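# Assemble two printed drill parts to match the model

## Task

Join the two 3D-printed parts so they match the completed cordless drill shown on the stand (the drill is a prop, not a working tool).

## Robot and tools

Robot: two UR7e-type arms, left_arm and right_arm, each with a Robotiq 140 mm two-finger gripper whose fingers can fold at a hinge. Each arm has six joints, always listed in this order: shoulder pan, shoulder lift, elbow, wrist 1, wrist 2, wrist 3. Stated ranges in radians: elbow -3.142 to 3.142, all others -6.283 to 6.283. The wrist drives are weak: about 13.2 N m of spare push, with contact-torque limits near 16 N m (shoulder and elbow 135 N m).

Frames: the scene frame has its origin at table-top height midway between the nominal arm bases, +z up, +x out over the table, left_arm on the +y side (not the image left). Actual bases: left_arm at (-0.039, +0.466, +0.013) m, right_arm at (+0.062, -0.446, +0.013) m, both nearly unrotated. Hand positions, orientations and velocities in results are in each arm's own base frame; fixed cameras and the table use the scene frame. end_effector_position is the point between the closed pads; fingertips extend about 33 mm past it at gaps up to 40 mm, only 9 mm when fully open. Gripper +z points along the fingers, closing happens along y. Printed poses may be off by a few centimetres.

The row: every command row is 18 numbers in one flat list covering both arms: left_arm's 6 absolute joint angles (rad), then its gripper position, force_limit, speed, then the same 9 for right_arm. Repeat an arm's current values to leave it alone; 0 is a real command. Gripper position is an absolute setting from -1 to +1: +1 fully open (140 mm), pads touch near -0.8, -1 closes until blocked. force_limit (-1 to +1) sets squeeze after a slow close, roughly 14 N at -1 up to 58 N at +1; speed (-1 to +1) sets finger speed, about 30 to 250 mm/s. Faster closes grip harder. Both start at +1.

execute_actions(actions, cameras): actions is a list of actions; each action is up to 15 rows, one per 1/30 s step, the last row held for any remaining steps. Each joint target stays within 0.651 rad of the measured angle per step and grippers are capped at 4 m/s. Targets well beyond a joint's range are refused. An empty actions list returns all cameras and the full state.

move(target, speed, blend, stop_force, zero, blocking, cameras): target is one 18-number row or a list of up to 15 rows, all absolute joint angles plus gripper numbers. All joints move together, so hands travel on curves; no collision avoidance. speed is rad/s for the joint with farthest to go, 0.01 to 3.14, default 0.5, one number or one per target. blend (rad) rounds corners between list targets; 0 stops at each. stop_force (3 to 120 N, one value for both arms) ends an arm's path when its wrist sensor feels that much push against its motion; use a slow speed with it, omit it when moving away from contact, keep finger numbers equal across a list, and don't combine with blocking=false. zero (default true) re-zeroes before the move. blocking=false returns after about 0.5 s and a new move replaces the running one. The result adds a move: line: done, off_target, moving, held or fault, and limits=held if steps were withheld.

wait(seconds 0 to 10), stop() to brake a running move, zoom_image(camera, region [x0,y0,x1,y1] pixels, max 504x504) on cam_high, cam_low, cam_bench, cam_left_wrist or cam_right_wrist (all 672x504), zero_wrist_force(arm), read_manual(section) for licence texts, finished_scene() to end; the parts must stay assembled without the robot.

Results: Joint positions, Joint velocities ("within noise" when still), Joint targets (what the drive is heading for now), Joint torques (include arm weight, offset and noisy), Tool commands, end-effector pose and velocities, Wrist force/torque in the gripper's axes plus a peak line, Wrist depth as a 7x7 grid of distances, object_status and position_measured (counts: 3 open, ~75 = 100 mm, 139 = 60 mm, 200 = 20 mm, 230 pads together). object_status: 0 moving, 1 blocked while opening, 2 blocked while closing (a grip), 3 reached target or pads met. Check for 2 after closing. To tighten, raise force_limit and nudge position -1 to -0.98. "joint command not followed" means the inter-arm clearance check altered targets. Also watch for joint sent to its limit, MOTOR HOT, OVER-TEMPERATURE FAULT.

Gripping: grasp with the outer quarter of the pads near the fingertips for a predictable squeeze; deeper grips let fingers fold and hold loosely or too hard. Pressing fingertips into a surface folds them quietly and spoils the next grip.

Avoid: anything falling or being left off the table (fails), dropping or releasing moving parts, fast impacts, strong pushes. Arms are stiff, so even slightly past a firm contact can trigger a fault stop: about 150 N external force or joint torque limit halts the arm 10 s. Never let the arms or grippers press on each other, and don't close a gripper on the other's fingers. Limit leverage and twist on the wrist from heavy or off-centre loads or stiff turning. Commands lag 0.09 to 0.22 s and fast motions may overshoot; large moves may not be finished when a result returns. Thinking time lets the scene run; holding loads or stretched poses heats motors.

Each tool is called after "Request:" as name(argument=value, ...), one argument or row to a line, values as JSON.

## Session

Request:
execute_actions(
  actions=[],
)

Scene clock: 0.00 s.
left_arm: end_effector_position=(+0.1558, +0.0165, +0.2086) position_measured=3 object_status=3 end_effector_quat_wxyz=(+0.655, -0.227, -0.719, -0.048) | right_arm: end_effector_position=(+0.7994, +0.4585, +0.3708) position_measured=3 object_status=3 end_effector_quat_wxyz=(-0.220, +0.556, +0.389, +0.701)
Joint positions: left_arm=[-0.516 -1.337 1.952 -0.753 -1.706 0.214] | right_arm=[0.128 -0.753 1.307 -3.81 -0.787 2.916]
Joint velocities: within noise
Joint torques (N m): no reading
Motor temperatures (°C): left_arm=[31 43 38 47 38 45] | right_arm=[35 42 29 38 38 55]
Wrist force (N): no reading
Wrist torque (N m): no reading
Wrist force, peak (N): no reading
Wrist depth (mm): cam_left_wrist=[- - 1873 175 161 168 1843 / 1505 1611 1694 207 176 173 201 / 1578 251 220 223 188 195 539 / - 140 231 226 216 212 117 / - 490 256 270 414 395 112 / 448 443 293 288 346 331 305 / 390 360 318 295 300 283 274] | cam_right_wrist=[- 2121 2263 2048 1760 - - / 2700 - - 1948 1563 1206 1176 / - 2640 3300 - - - - / 907 138 - 1948 1553 1373 123 / 110 718 2400 1932 1476 1350 111 / 522 594 658 1760 1616 1350 107 / 470 491 535 608 - - -]
Joint targets: left_arm=[-0.516 -1.337 1.952 -0.753 -1.706 0.214] | right_arm=[0.128 -0.753 1.307 -3.810 -0.787 2.916]
Tool commands: left_gripper/position=+1.0 left_gripper/force_limit=+1.0 left_gripper/speed=+1.0 right_gripper/position=+1.0 right_gripper/force_limit=+1.0 right_gripper/speed=+1.0

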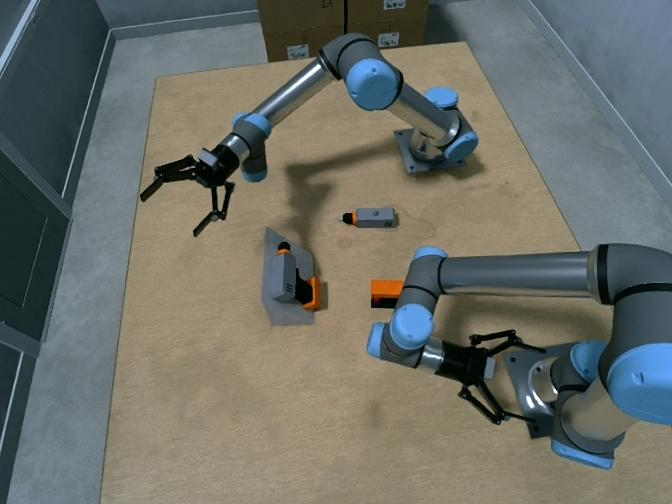

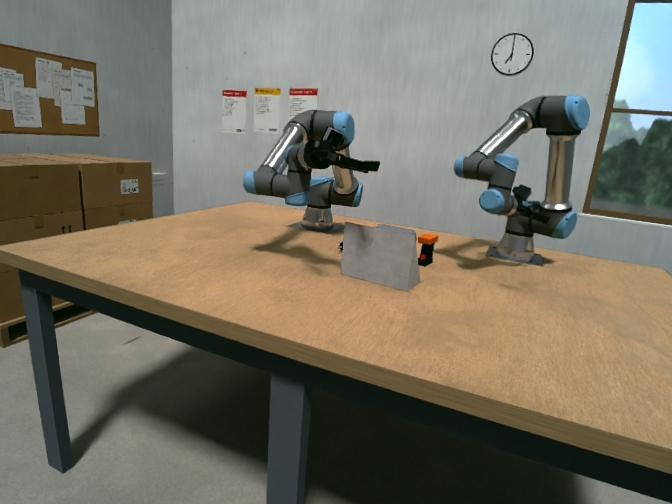

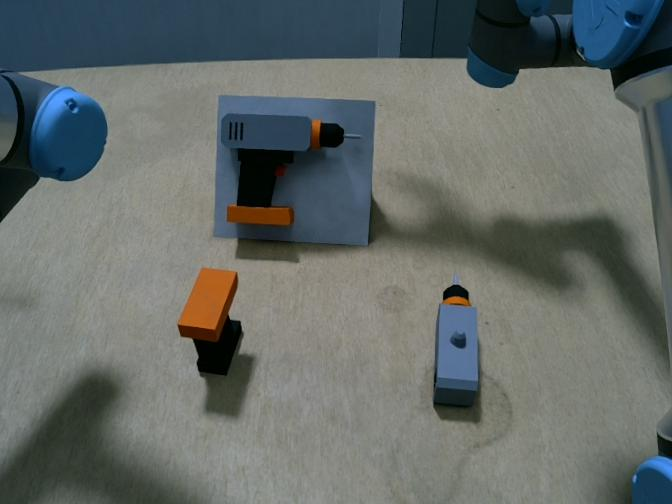

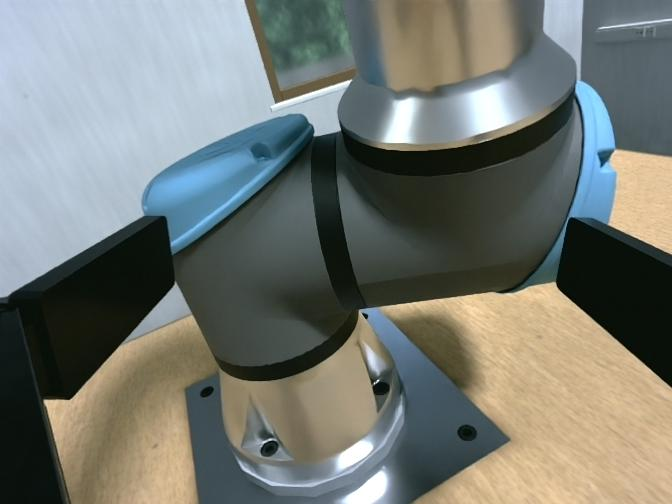

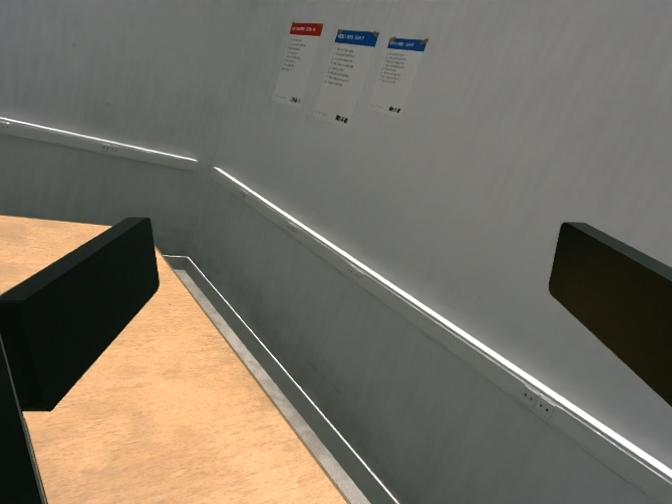

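Request:
zoom_image(
  camera="cam_bench",
  region=[140, 80, 540, 430],
)

Request:
zoom_image(
  camera="cam_bench",
  region=[140, 230, 300, 410],
)

Request:
zoom_image(
  camera="cam_bench",
  region=[400, 260, 520, 420],
)

Request:
zoom_image(
  camera="cam_high",
  region=[230, 190, 430, 340],
)

Request:
zoom_image(
  camera="cam_bench",
  region=[200, 90, 390, 260],
)

Scaled by 1.260 from the camera's 672x504 image, which has a finer 960x720 frame.

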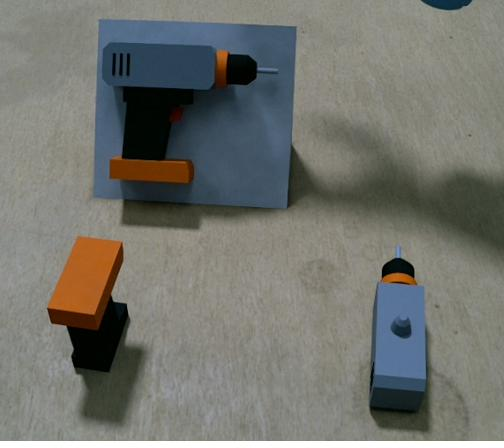

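Scaled by 2.800 from the camera's 672x504 image, which has a finer 960x720 frame.

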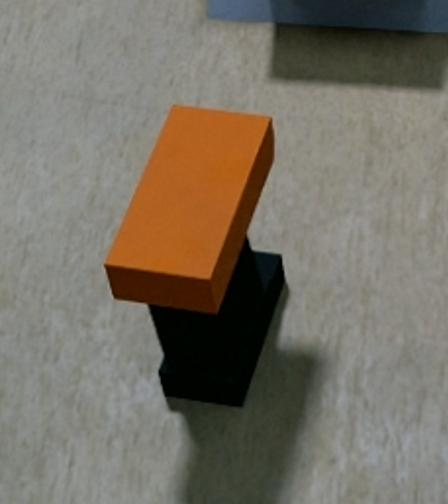

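Scaled by 3.150 from the camera's 672x504 image, which has a finer 960x720 frame.

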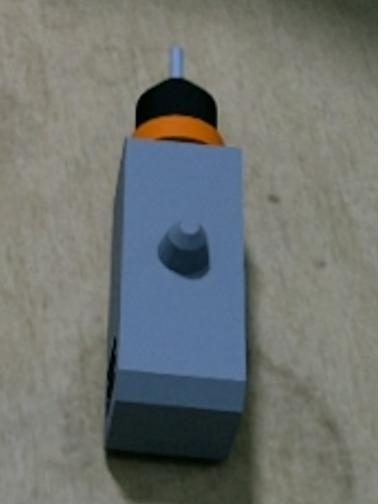

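Scaled by 2.520 from the camera's 672x504 image, which has a finer 960x720 frame.

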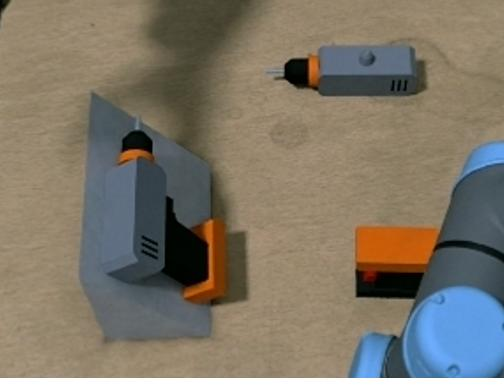

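Scaled by 2.653 from the camera's 672x504 image, which has a finer 960x720 frame.

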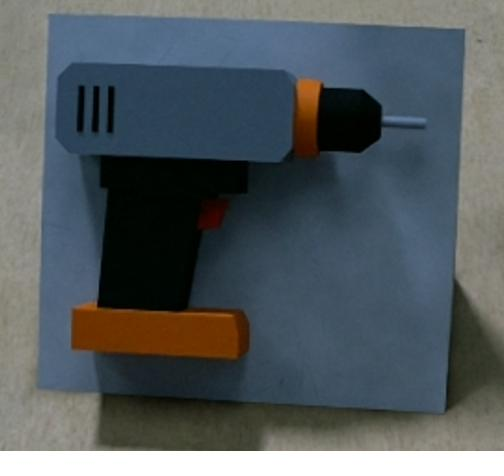

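Request:
move(
  target=[-0.864, -1.495, 1.380, -1.456, -1.571, -0.864, 1, 1, 1, 0.429, -1.794, 1.707, -1.484, -1.571, 3.570, 1, 1, 1],
  speed=1.0,
  cameras=["cam_left_wrist", "cam_right_wrist", "cam_high", "cam_bench"],
)

Scene clock: 6.57 s.
left_arm: end_effector_position=(+0.4400, -0.3101, +0.3203) position_measured=3 object_status=3 end_effector_quat_wxyz=(+0.000, +0.000, +1.000, +0.000) | right_arm: end_effector_position=(+0.3051, +0.2861, +0.2999) position_measured=3 object_status=3 end_effector_quat_wxyz=(+0.000, +1.000, +0.000, +0.000)
Joint positions: left_arm=[-0.864 -1.495 1.38 -1.456 -1.571 -0.864] | right_arm=[0.429 -1.794 1.707 -1.484 -1.571 3.57]
Joint torques (N m): left_arm=[8.41 -20.41 -12.35 -0.58 -1.76 -0.67] | right_arm=[-7.88 -15.32 -32.3 -0.9 -0.47 0.02]
Motor temperatures (°C): left_arm=[31 43 38 47 38 45] | right_arm=[35 42 29 38 38 55]
Wrist force (N): left_arm=[-0.3 -1.4 0.8] | right_arm=[-1.3 -1.3 -3.6]
Wrist torque (N m): left_arm=[-0.37 -0.16 0.06] | right_arm=[-0.32 -0.45 0.14]
Wrist force, peak (N): left_arm=[1.9 -0.5 2.4] | right_arm=[-1.7 -4.2 -3.9]
Wrist depth (mm): cam_left_wrist=[415 415 414 414 412 409 409 / - 435 435 346 435 432 431 / 472 463 461 454 455 454 455 / 479 140 489 486 482 480 117 / - 507 482 492 512 516 107 / 560 542 442 423 547 543 552 / 594 577 379 381 589 582 582] | cam_right_wrist=[398 398 399 399 397 398 399 / 415 419 421 410 420 421 422 / 445 445 447 406 443 442 448 / 460 143 473 474 472 471 131 / 110 502 509 506 510 509 112 / 550 544 541 544 547 496 424 / 584 585 588 587 591 501 390]
Joint targets: left_arm=[-0.864 -1.495 1.380 -1.456 -1.571 -0.864] | right_arm=[0.429 -1.794 1.707 -1.484 -1.571 3.570]
move: done
Images, in order (width x height): cam_high 672x504, cam_bench 672x504, cam_left_wrist 672x504, cam_right_wrist 672x504.

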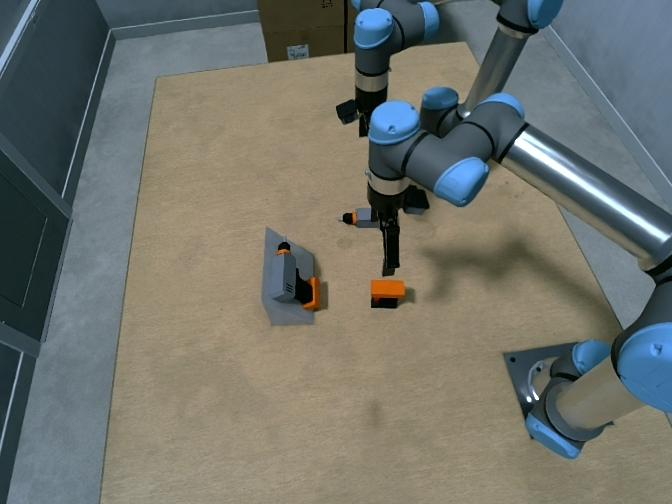

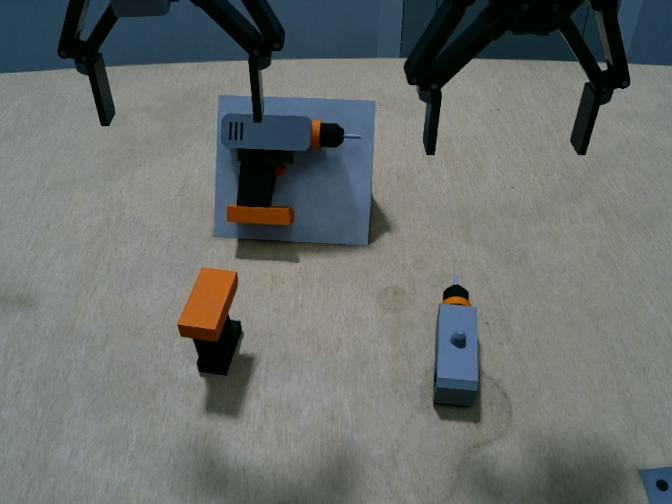

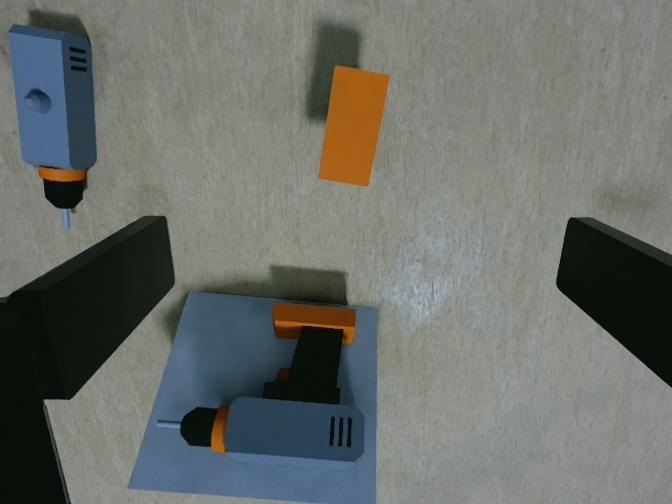

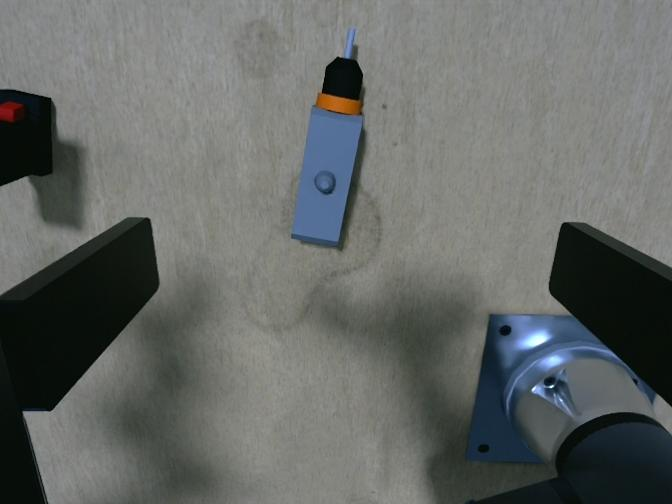

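Request:
zoom_image(
  camera="cam_left_wrist",
  region=[280, 40, 440, 200],
)

Request:
zoom_image(
  camera="cam_right_wrist",
  region=[250, 10, 430, 270],
)

Request:
zoom_image(
  camera="cam_left_wrist",
  region=[0, 10, 140, 240],
)

Request:
zoom_image(
  camera="cam_right_wrist",
  region=[0, 60, 160, 220],
)

Request:
zoom_image(
  camera="cam_left_wrist",
  region=[120, 270, 400, 504],
)

Scaled by 3.150 from the camera's 672x504 image, which has a finer 960x720 frame.

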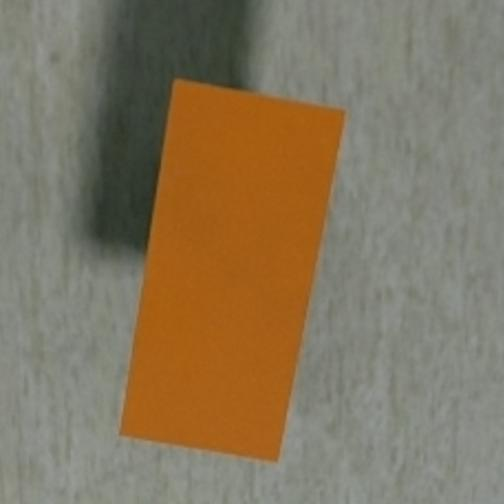

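Scaled by 1.938 from the camera's 672x504 image, which has a finer 960x720 frame.

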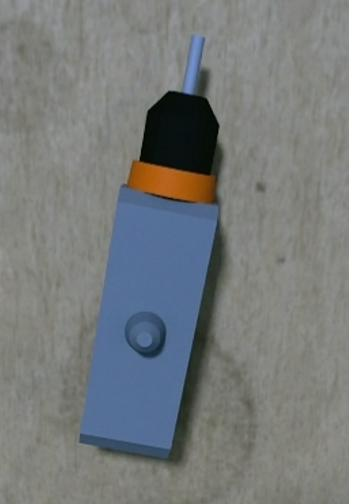

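Scaled by 2.191 from the camera's 672x504 image, which has a finer 960x720 frame.

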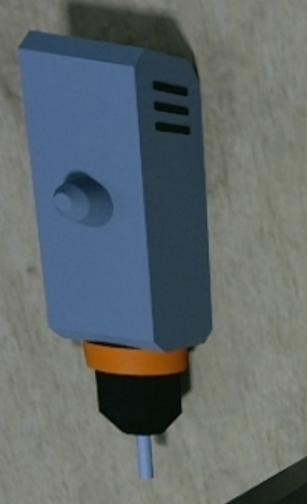

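Scaled by 3.150 from the camera's 672x504 image, which has a finer 960x720 frame.

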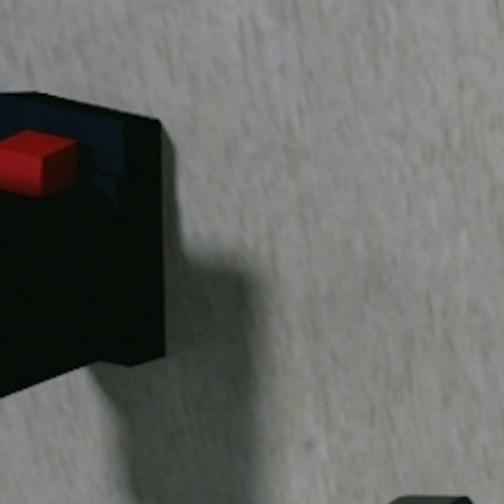

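Scaled by 1.800 from the camera's 672x504 image, which has a finer 960x720 frame.

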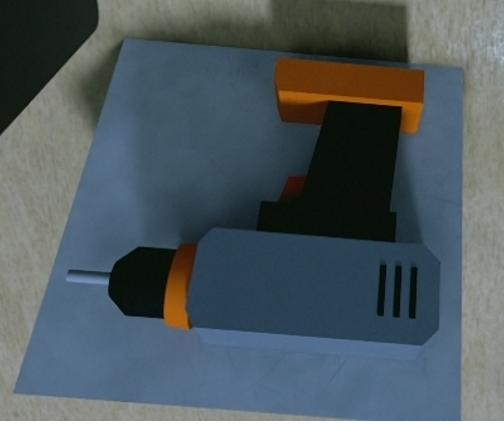

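Request:
move(
  target=[
    [-0.897, -1.539, 1.7345, -1.7665, -1.571, -0.733, 1, 1, 1, -0.6, -1.794, 1.707, -1.484, -1.571, 3.570, 1, 1, 1],
    [-0.897, -1.466, 1.912, -2.0165, -1.571, -0.733, 1, 1, 1, -0.6, -1.794, 1.707, -1.484, -1.571, 3.570, 1, 1, 1],
  ],
  speed=[1.0, 0.4],
  blend=[0.03, 0],
  cameras=["cam_left_wrist", "cam_bench"],
)

Scene clock: 44.33 s.
left_arm: end_effector_position=(+0.4147, -0.3059, +0.1048) position_measured=3 object_status=3 end_effector_quat_wxyz=(+0.000, +0.082, +0.997, +0.000) | right_arm: end_effector_position=(+0.4024, -0.1139, +0.2999) position_measured=3 object_status=3 end_effector_quat_wxyz=(+0.000, +0.871, -0.492, +0.000)
Joint positions: left_arm=[-0.897 -1.466 1.912 -2.016 -1.571 -0.733] | right_arm=[-0.6 -1.794 1.707 -1.484 -1.571 3.57]
Joint torques (N m): left_arm=[9.35 -39.51 -30.31 -3.81 -1.86 0.23] | right_arm=[-9.28 -9.62 -27.72 -1.93 1.58 0.93]
Motor temperatures (°C): left_arm=[31 43 38 47 38 45] | right_arm=[35 42 29 38 38 55]
Wrist force (N): left_arm=[-0.3 -1.6 0.6] | right_arm=[-1.3 -1.6 -3.9]
Wrist torque (N m): left_arm=[-0.44 -0.15 -0.04] | right_arm=[-0.38 -0.44 0.13]
Wrist force, peak (N): left_arm=[-0.3 -1.2 3.0] | right_arm=[-4.2 -4.4 -3.5]
Wrist depth (mm): cam_left_wrist=[224 224 223 223 222 222 221 / 237 236 235 140 231 234 232 / 249 249 248 145 248 245 245 / 259 140 264 153 262 256 117 / - 277 280 163 278 277 112 / 304 299 296 297 297 295 296 / 322 317 315 309 313 315 316] | cam_right_wrist=[393 397 397 397 400 401 402 / 416 419 419 418 424 424 427 / 439 442 442 443 449 451 450 / 454 143 474 473 479 471 131 / 110 501 504 506 507 510 111 / 541 536 539 540 541 494 424 / 571 578 553 582 588 484 393]
Joint targets: left_arm=[-0.897 -1.466 1.912 -2.016 -1.571 -0.733] | right_arm=[-0.600 -1.794 1.707 -1.484 -1.571 3.570]
move: done
Images, in order (width x height): cam_bench 672x504, cam_left_wrist 672x504.

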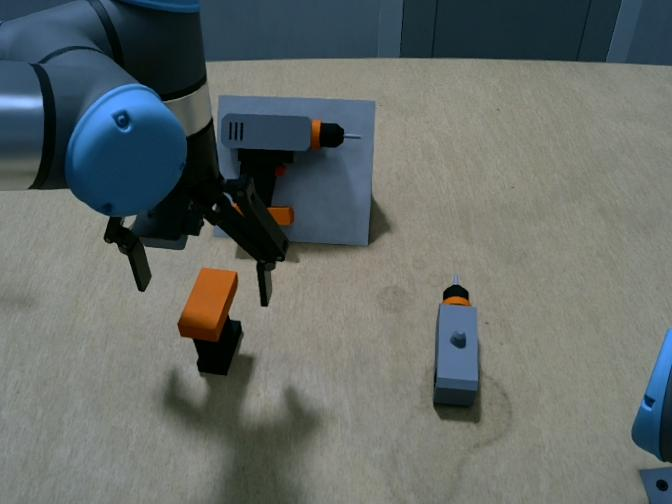

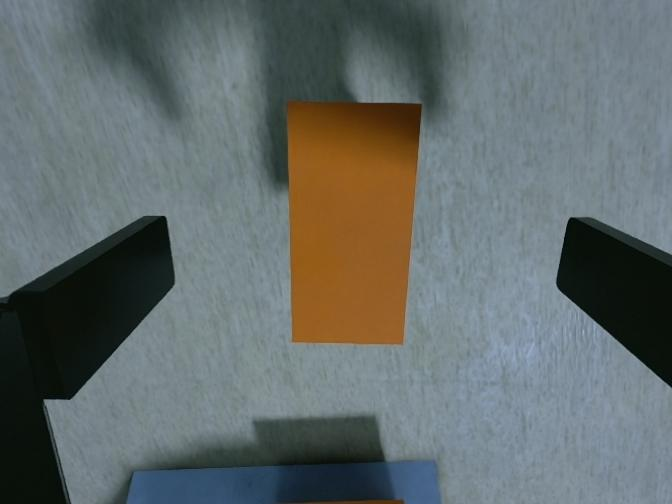

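Request:
move(
  target=[-0.9051, -1.4609, 1.9060, -2.0159, -1.571, -0.7411, 1, 1, 1, -0.6, -1.794, 1.707, -1.484, -1.571, 3.570, 1, 1, 1],
  cameras=["cam_left_wrist"],
)

Scene clock: 47.07 s.
left_arm: end_effector_position=(+0.4138, -0.3113, +0.1050) position_measured=3 object_status=3 end_effector_quat_wxyz=(+0.000, +0.082, +0.997, +0.000) | right_arm: end_effector_position=(+0.4024, -0.1139, +0.2999) position_measured=3 object_status=3 end_effector_quat_wxyz=(+0.000, +0.871, -0.492, +0.000)
Joint positions: left_arm=[-0.905 -1.461 1.906 -2.016 -1.571 -0.741] | right_arm=[-0.6 -1.794 1.707 -1.484 -1.571 3.57]
Joint torques (N m): left_arm=[-0.13 -23.47 -31.72 -0.26 -1.85 1.08] | right_arm=[-8.15 -6.41 -24.96 -3.24 1.64 0.8]
Motor temperatures (°C): left_arm=[31 43 38 47 38 45] | right_arm=[35 42 29 38 38 55]
Wrist force (N): left_arm=[-0.5 -1.5 0.8] | right_arm=[-1.3 -1.5 -3.8]
Wrist torque (N m): left_arm=[-0.42 -0.12 -0.03] | right_arm=[-0.36 -0.44 0.13]
Wrist force, peak (N): left_arm=[-0.4 -1.8 0.9] | right_arm=[-1.4 -1.7 -4.0]
Wrist depth (mm): cam_left_wrist=[226 224 223 222 222 222 222 / 237 237 236 141 230 233 233 / 251 249 249 145 247 246 246 / 260 140 262 155 255 258 117 / - 276 280 163 275 277 111 / 305 300 297 299 296 296 296 / 322 317 315 310 313 316 314] | cam_right_wrist=[393 397 395 400 399 401 403 / 418 418 418 419 423 424 425 / 440 442 443 444 446 447 447 / 453 142 472 474 475 471 131 / 110 501 503 507 508 508 112 / 540 536 536 541 542 489 425 / 570 578 573 584 585 481 392]
Joint targets: left_arm=[-0.905 -1.461 1.906 -2.016 -1.571 -0.741] | right_arm=[-0.600 -1.794 1.707 -1.484 -1.571 3.570]
move: done
Images, in order (width x height): cam_left_wrist 672x504.

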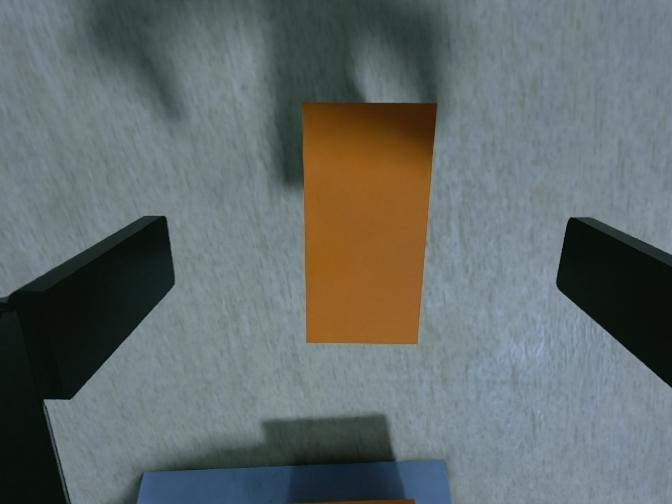

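Request:
move(
  target=[-0.9051, -1.4609, 1.9060, -2.0159, -1.571, -0.7411, -1, 0.2, -0.85, -0.6, -1.794, 1.707, -1.484, -1.571, 3.570, 1, 1, 1],
  cameras=["cam_left_wrist", "cam_bench"],
)

Scene clock: 49.87 s.
left_arm: end_effector_position=(+0.4138, -0.3112, +0.1050) position_measured=167 object_status=0 end_effector_quat_wxyz=(+0.000, +0.082, +0.997, +0.000) | right_arm: end_effector_position=(+0.4024, -0.1139, +0.2999) position_measured=3 object_status=3 end_effector_quat_wxyz=(+0.000, +0.871, -0.492, +0.000)
Joint positions: left_arm=[-0.905 -1.461 1.906 -2.016 -1.571 -0.741] | right_arm=[-0.6 -1.794 1.707 -1.484 -1.571 3.57]
Joint torques (N m): left_arm=[9.02 -33 -10.82 -0.36 -1.69 1.09] | right_arm=[-9.52 -5.57 -24.41 -4.68 1.46 0.94]
Motor temperatures (°C): left_arm=[31 43 38 47 38 45] | right_arm=[35 42 29 38 38 55]
Wrist force (N): left_arm=[2.1 -0.8 -11.9] | right_arm=[-1.3 -1.5 -3.8]
Wrist torque (N m): left_arm=[-0.39 -0.05 0.00] | right_arm=[-0.36 -0.44 0.13]
Wrist force, peak (N): left_arm=[2.0 -0.8 -12.1] | right_arm=[-1.3 -1.5 -4.1]
Wrist depth (mm): cam_left_wrist=[224 225 225 223 223 222 221 / 238 237 236 141 231 233 233 / 250 249 249 146 247 246 246 / 266 262 258 154 152 258 260 / - 84 89 163 161 78 83 / - - - 297 297 - - / - - - 311 - - -] | cam_right_wrist=[395 395 397 398 401 401 403 / 415 417 420 421 424 421 425 / 440 442 443 442 446 452 452 / 455 142 471 471 473 471 130 / 110 498 503 504 506 509 111 / 541 534 541 539 544 491 424 / 568 577 536 584 585 482 392]
Joint targets: left_arm=[-0.905 -1.461 1.906 -2.016 -1.571 -0.741] | right_arm=[-0.600 -1.794 1.707 -1.484 -1.571 3.570]
move: done
Images, in order (width x height): cam_bench 672x504, cam_left_wrist 672x504.

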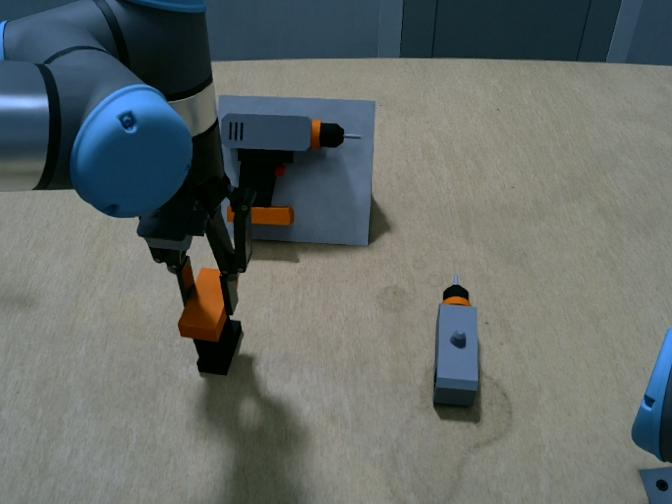

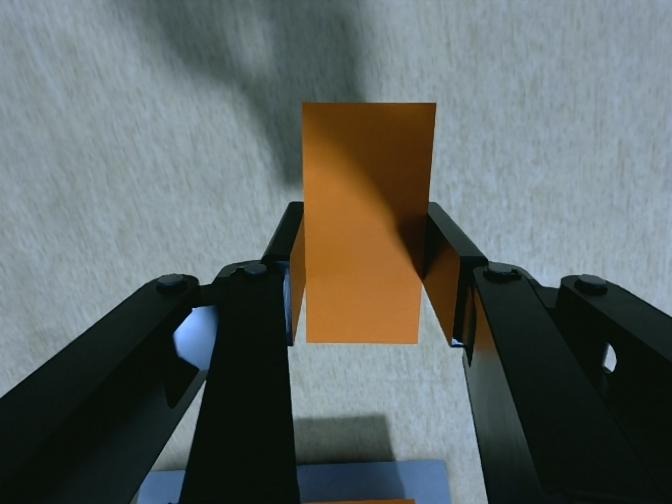

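Request:
move(
  target=[
    [-0.9051, -1.5286, 1.7498, -1.7920, -1.571, -0.7411, -1, 0.2, -0.85, -0.6, -1.794, 1.707, -1.484, -1.571, 3.570, 1, 1, 1],
    [-1.1856, -1.0364, 1.1056, -1.6400, -1.571, -1.0356, -1, 0.2, -0.85, -0.6, -1.794, 1.707, -1.484, -1.571, 3.570, 1, 1, 1],
  ],
  speed=[0.25, 0.5],
  blend=[0.05, 0],
  cameras=["cam_left_wrist", "cam_bench", "cam_high", "cam_low"],
)

Scene clock: 53.23 s.
left_arm: end_effector_position=(+0.3893, -0.6054, +0.1900) position_measured=167 object_status=2 end_effector_quat_wxyz=(+0.000, +0.075, +0.997, +0.000) | right_arm: end_effector_position=(+0.4024, -0.1139, +0.2999) position_measured=3 object_status=3 end_effector_quat_wxyz=(+0.000, +0.871, -0.492, +0.000)
Joint positions: left_arm=[-1.186 -1.037 1.106 -1.64 -1.571 -1.035] | right_arm=[-0.6 -1.794 1.707 -1.484 -1.571 3.57]
Joint torques (N m): left_arm=[-0.86 -44.72 -29.74 -5.54 -1.86 -0.64] | right_arm=[-7.91 -5.92 -24.87 -4.78 1.58 0.85]
Motor temperatures (°C): left_arm=[31 43 38 47 38 45] | right_arm=[35 42 29 38 38 55]
Wrist force (N): left_arm=[-0.3 -1.4 2.0] | right_arm=[-1.4 -1.7 -3.8]
Wrist torque (N m): left_arm=[-0.36 -0.17 0.07] | right_arm=[-0.40 -0.42 0.13]
Wrist force, peak (N): left_arm=[2.1 -0.8 -12.1] | right_arm=[-1.3 -1.8 -4.0]
Wrist depth (mm): cam_left_wrist=[300 301 298 297 297 296 296 / 316 315 314 140 307 313 310 / 333 332 331 145 330 331 330 / 351 347 343 154 153 342 348 / - 83 89 163 161 78 83 / - - - 395 - - - / - - - 425 - - -] | cam_right_wrist=[394 396 397 399 401 402 403 / 416 417 419 421 421 427 426 / 438 443 444 444 446 447 453 / 454 142 473 470 477 471 131 / 110 501 499 503 503 509 112 / 541 535 536 539 541 493 424 / 578 581 550 587 591 485 394]
Joint targets: left_arm=[-1.186 -1.036 1.106 -1.640 -1.571 -1.036] | right_arm=[-0.600 -1.794 1.707 -1.484 -1.571 3.570]
move: done
Images, in order (width x height): cam_high 672x504, cam_low 672x504, cam_bench 672x504, cam_left_wrist 672x504.

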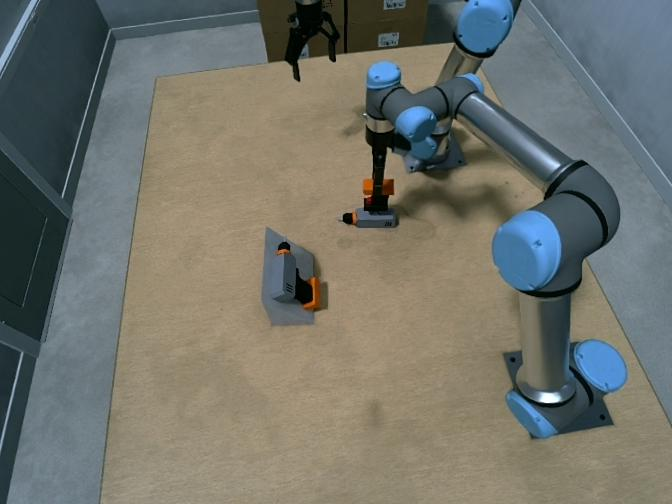

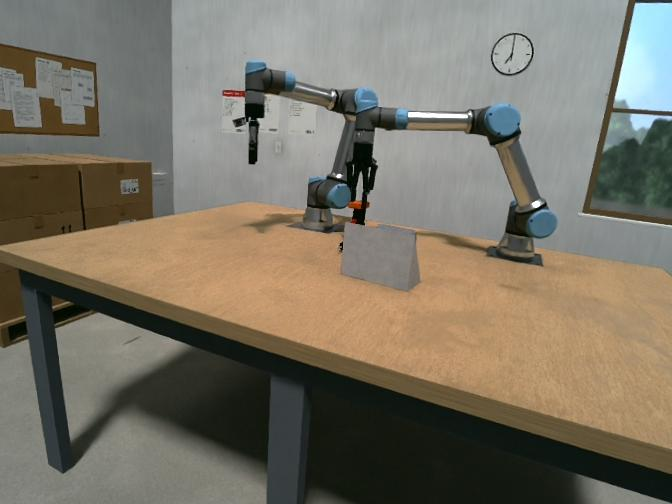

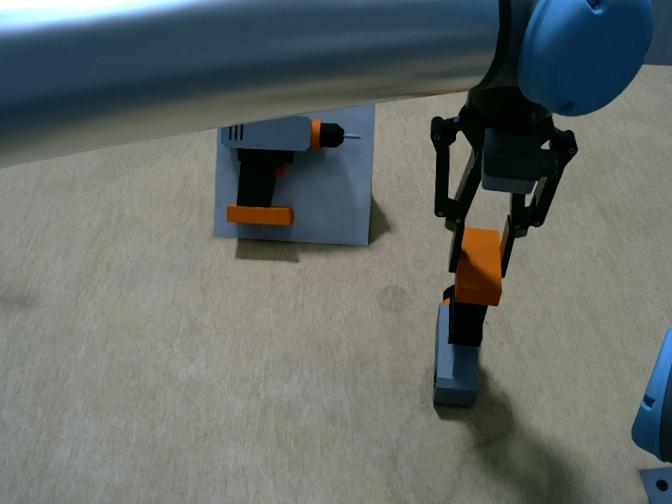

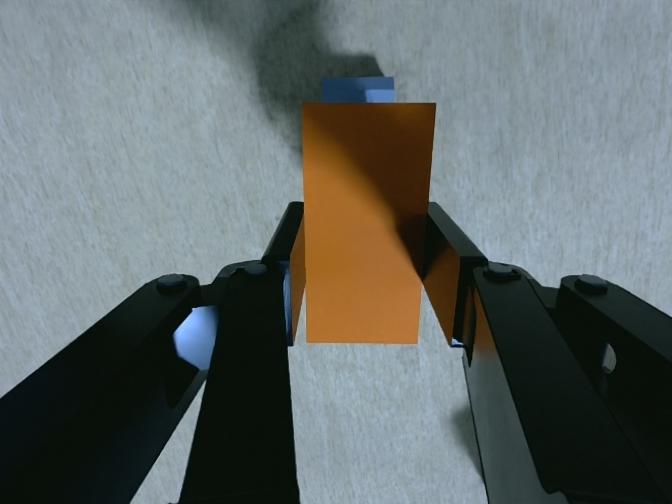

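Request:
zoom_image(
  camera="cam_bench",
  region=[400, 220, 540, 420],
)

Request:
zoom_image(
  camera="cam_high",
  region=[320, 150, 420, 240],
)

Request:
zoom_image(
  camera="cam_left_wrist",
  region=[280, 60, 460, 130],
)

Request:
zoom_image(
  camera="cam_low",
  region=[320, 180, 400, 280],
)

Scaled by 2.520 from the camera's 672x504 image, which has a finer 960x720 frame.

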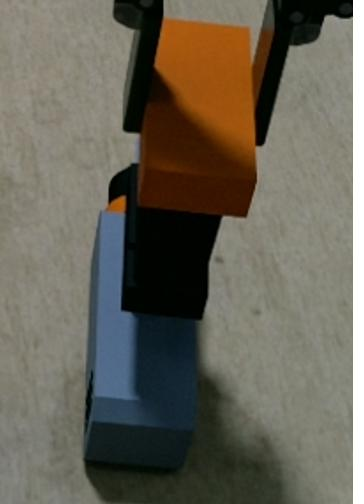

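Scaled by 5.040 from the camera's 672x504 image, which has a finer 960x720 frame.

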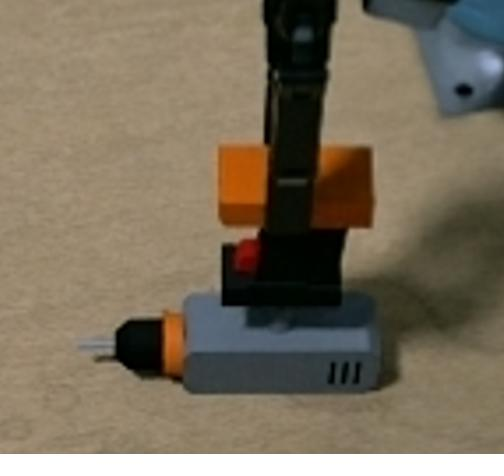

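Scaled by 2.800 from the camera's 672x504 image, which has a finer 960x720 frame.

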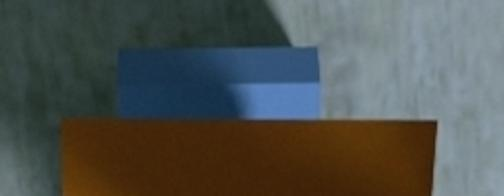

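Scaled by 5.040 from the camera's 672x504 image, which has a finer 960x720 frame.

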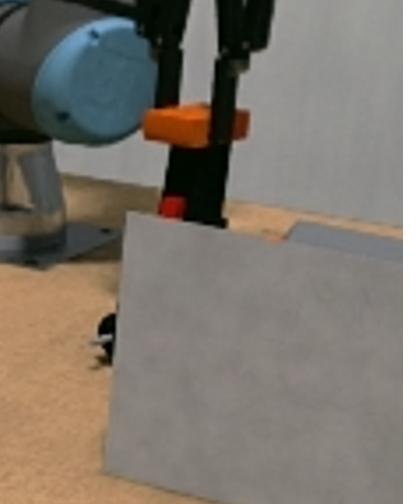

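Request:
move(
  target=[-1.1856, -1.0314, 1.1491, -1.6885, -1.571, -1.0356, -1, 0.2, -0.85, -0.6, -1.794, 1.707, -1.484, -1.571, 3.570, 1, 1, 1],
  speed=0.2,
  cameras=["cam_left_wrist", "cam_bench", "cam_high"],
)

Request:
zoom_image(
  camera="cam_bench",
  region=[400, 240, 520, 420],
)

Request:
zoom_image(
  camera="cam_high",
  region=[330, 170, 410, 240],
)

Request:
zoom_image(
  camera="cam_left_wrist",
  region=[280, 60, 460, 130],
)

Scene clock: 55.30 s.
left_arm: end_effector_position=(+0.3893, -0.6055, +0.1698) position_measured=167 object_status=2 end_effector_quat_wxyz=(+0.000, +0.075, +0.997, +0.000) | right_arm: end_effector_position=(+0.4024, -0.1139, +0.2999) position_measured=3 object_status=3 end_effector_quat_wxyz=(+0.000, +0.871, -0.492, +0.000)
Joint positions: left_arm=[-1.186 -1.031 1.149 -1.689 -1.571 -1.036] | right_arm=[-0.6 -1.794 1.707 -1.484 -1.571 3.57]
Joint torques (N m): left_arm=[-9.96 -52.35 -41.54 -0.09 -1.89 -0.57] | right_arm=[-8.84 -6.24 -24.39 -4.86 1.42 0.87]
Motor temperatures (°C): left_arm=[31 43 38 47 38 45] | right_arm=[35 42 29 38 38 55]
Wrist force (N): left_arm=[-0.3 -1.3 1.6] | right_arm=[-1.3 -1.6 -3.9]
Wrist torque (N m): left_arm=[-0.34 -0.15 0.06] | right_arm=[-0.38 -0.45 0.13]
Wrist force, peak (N): left_arm=[-0.3 -1.3 2.4] | right_arm=[-1.3 -1.6 -4.0]
Wrist depth (mm): cam_left_wrist=[283 282 281 280 278 278 278 / 296 297 295 139 287 293 292 / 312 313 312 145 308 310 308 / 330 327 324 154 151 323 327 / - 83 89 164 163 78 83 / - - - 373 - - - / - - - 396 - - -] | cam_right_wrist=[395 397 397 399 400 403 403 / 414 419 417 421 424 427 427 / 439 442 444 447 446 447 452 / 454 142 472 474 475 471 131 / 110 499 499 502 507 509 111 / 541 535 541 544 546 497 424 / 573 582 546 580 587 484 394]
Joint targets: left_arm=[-1.186 -1.031 1.149 -1.688 -1.571 -1.036] | right_arm=[-0.600 -1.794 1.707 -1.484 -1.571 3.570]
move: done
Images, in order (width x height): cam_high 672x504, cam_bench 672x504, cam_left_wrist 672x504.

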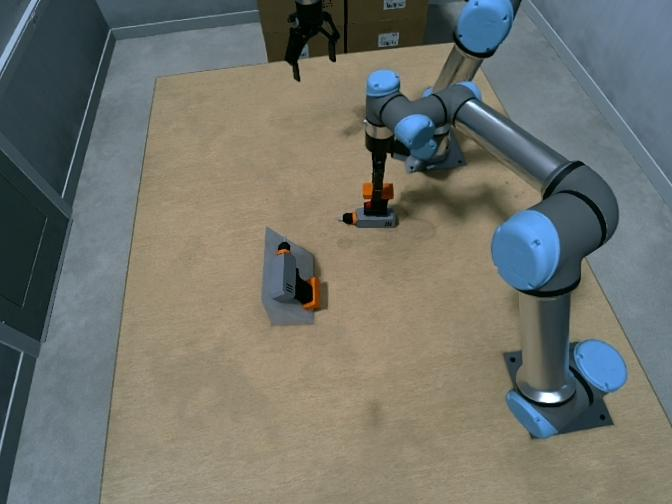

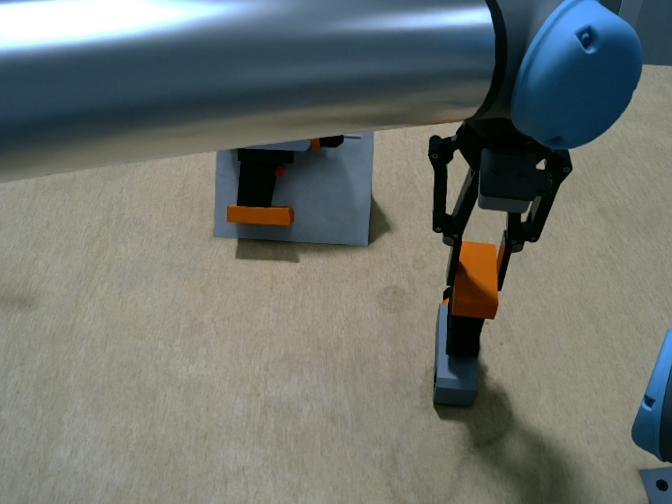

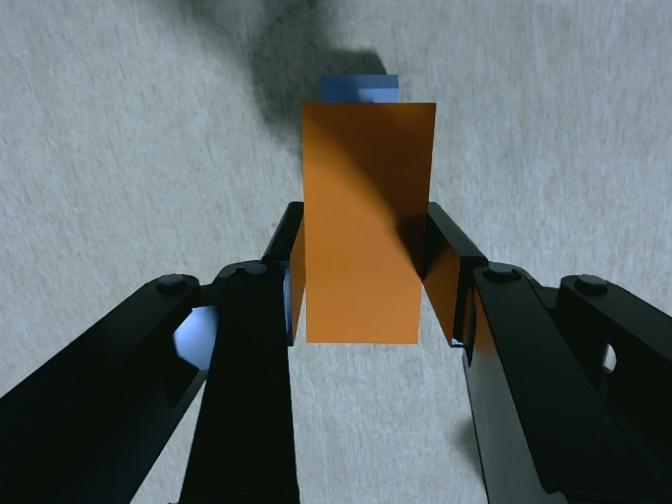

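Scaled by 2.800 from the camera's 672x504 image, which has a finer 960x720 frame.

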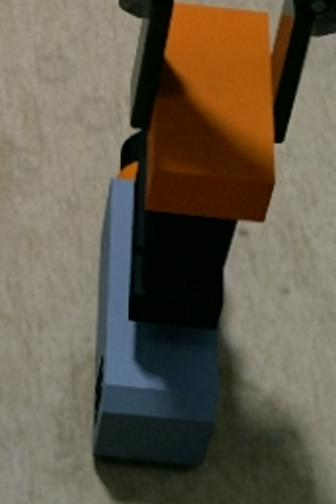

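Scaled by 6.300 from the camera's 672x504 image, which has a finer 960x720 frame.

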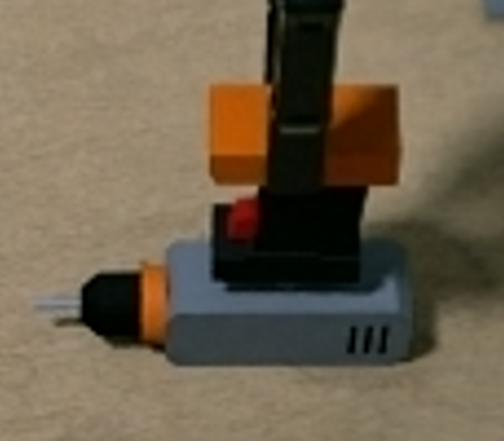

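Scaled by 2.800 from the camera's 672x504 image, which has a finer 960x720 frame.

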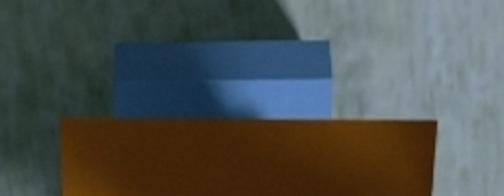

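Request:
move(
  target=[
    [-1.1846, -1.0338, 1.1580, -1.6950, -1.571, -1.0346, -1, 0.2, -0.85, -0.6, -1.794, 1.707, -1.484, -1.571, 3.570, 1, 1, 1],
    [-1.1846, -1.0226, 1.2127, -1.7609, -1.571, -1.0346, -1, 0.2, -0.85, -0.6, -1.794, 1.707, -1.484, -1.571, 3.570, 1, 1, 1],
  ],
  speed=[0.1, 0.05],
  stop_force=20,
  cameras=["cam_left_wrist", "cam_bench", "cam_high"],
)

Request:
zoom_image(
  camera="cam_high",
  region=[330, 170, 410, 240],
)

Request:
zoom_image(
  camera="cam_bench",
  region=[400, 240, 520, 420],
)

Scene clock: 57.90 s.
left_arm: end_effector_position=(+0.3896, -0.6043, +0.1535) position_measured=167 object_status=2 end_effector_quat_wxyz=(+0.000, +0.075, +0.997, +0.000) | right_arm: end_effector_position=(+0.4024, -0.1139, +0.2999) position_measured=3 object_status=3 end_effector_quat_wxyz=(+0.000, +0.871, -0.492, +0.000)
Joint positions: left_arm=[-1.185 -1.028 1.186 -1.729 -1.571 -1.035] | right_arm=[-0.6 -1.794 1.707 -1.484 -1.571 3.57]
Joint torques (N m): left_arm=[0.83 -45.83 -32.81 -3.22 -1.78 -0.6] | right_arm=[-8.99 -5.86 -24.8 -4.72 1.46 0.88]
Motor temperatures (°C): left_arm=[31 43 38 47 38 45] | right_arm=[35 42 29 38 38 55]
Wrist force (N): left_arm=[2.1 0.8 -18.4] | right_arm=[-1.4 -1.3 -3.8]
Wrist torque (N m): left_arm=[-0.35 0.05 0.09] | right_arm=[-0.31 -0.42 0.14]
Wrist force, peak (N): left_arm=[6.2 6.6 -45.2] | right_arm=[-1.7 -1.4 -4.0]
Wrist depth (mm): cam_left_wrist=[267 267 267 267 265 265 264 / 281 280 279 140 273 278 279 / 298 298 295 145 291 293 293 / 315 310 306 154 151 308 309 / - 83 89 163 161 78 83 / - - - 354 - - - / - - - 379 - - -] | cam_right_wrist=[395 395 397 399 401 403 403 / 417 417 418 421 424 422 424 / 441 443 443 445 450 448 452 / 454 142 470 472 474 470 130 / 110 500 500 506 513 510 111 / 540 536 539 540 541 500 425 / 575 577 549 582 582 523 393]
Joint targets: left_arm=[-1.185 -1.028 1.186 -1.729 -1.571 -1.035] | right_arm=[-0.600 -1.794 1.707 -1.484 -1.571 3.570]
move: contact (left_arm); path passed 1 of 2 targets; left_arm: the wrist 1 is farthest, 0.032 rad from its target
Images, in order (width x height): cam_high 672x504, cam_bench 672x504, cam_left_wrist 672x504.

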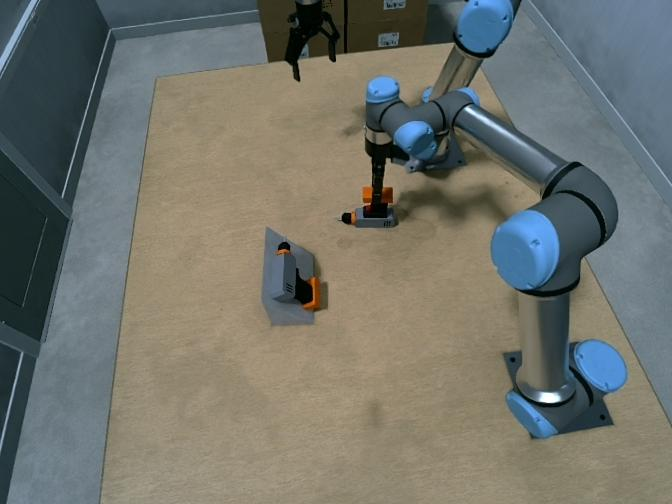

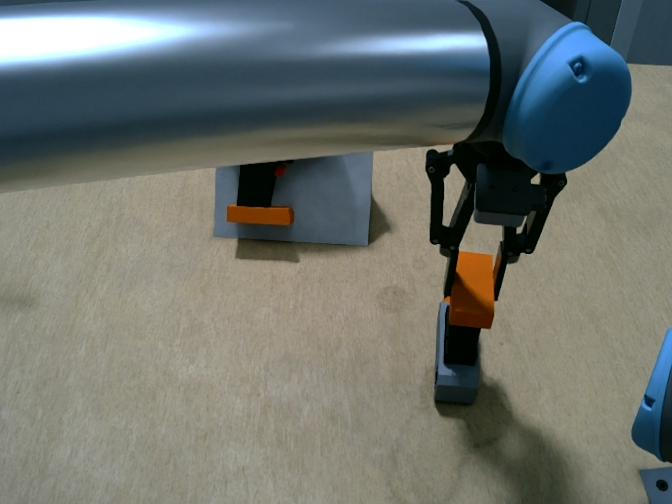

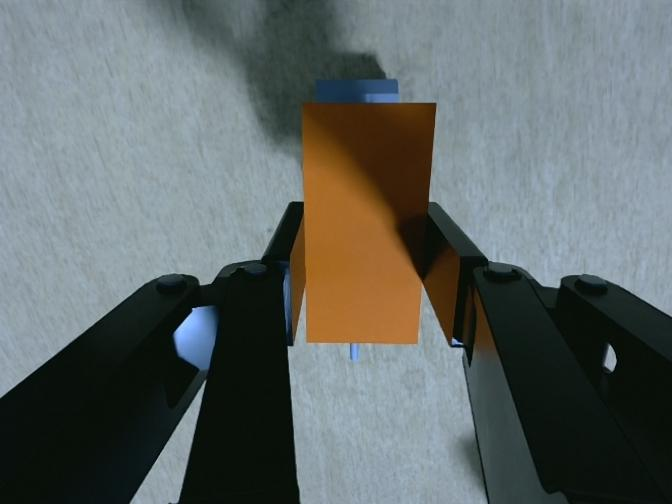

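Scaled by 6.300 from the camera's 672x504 image, which has a finer 960x720 frame.

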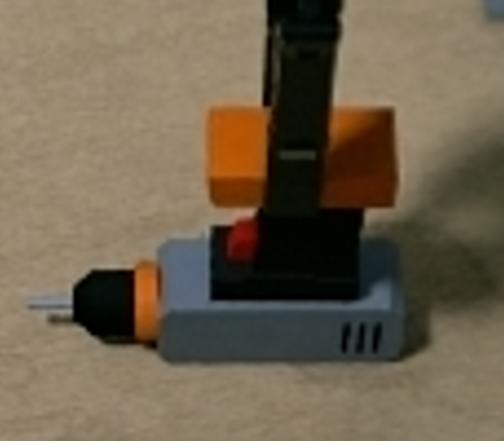

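Scaled by 2.800 from the camera's 672x504 image, which has a finer 960x720 frame.

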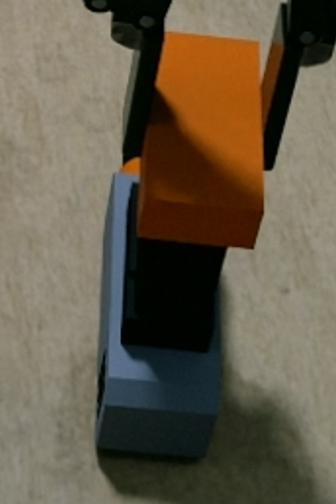

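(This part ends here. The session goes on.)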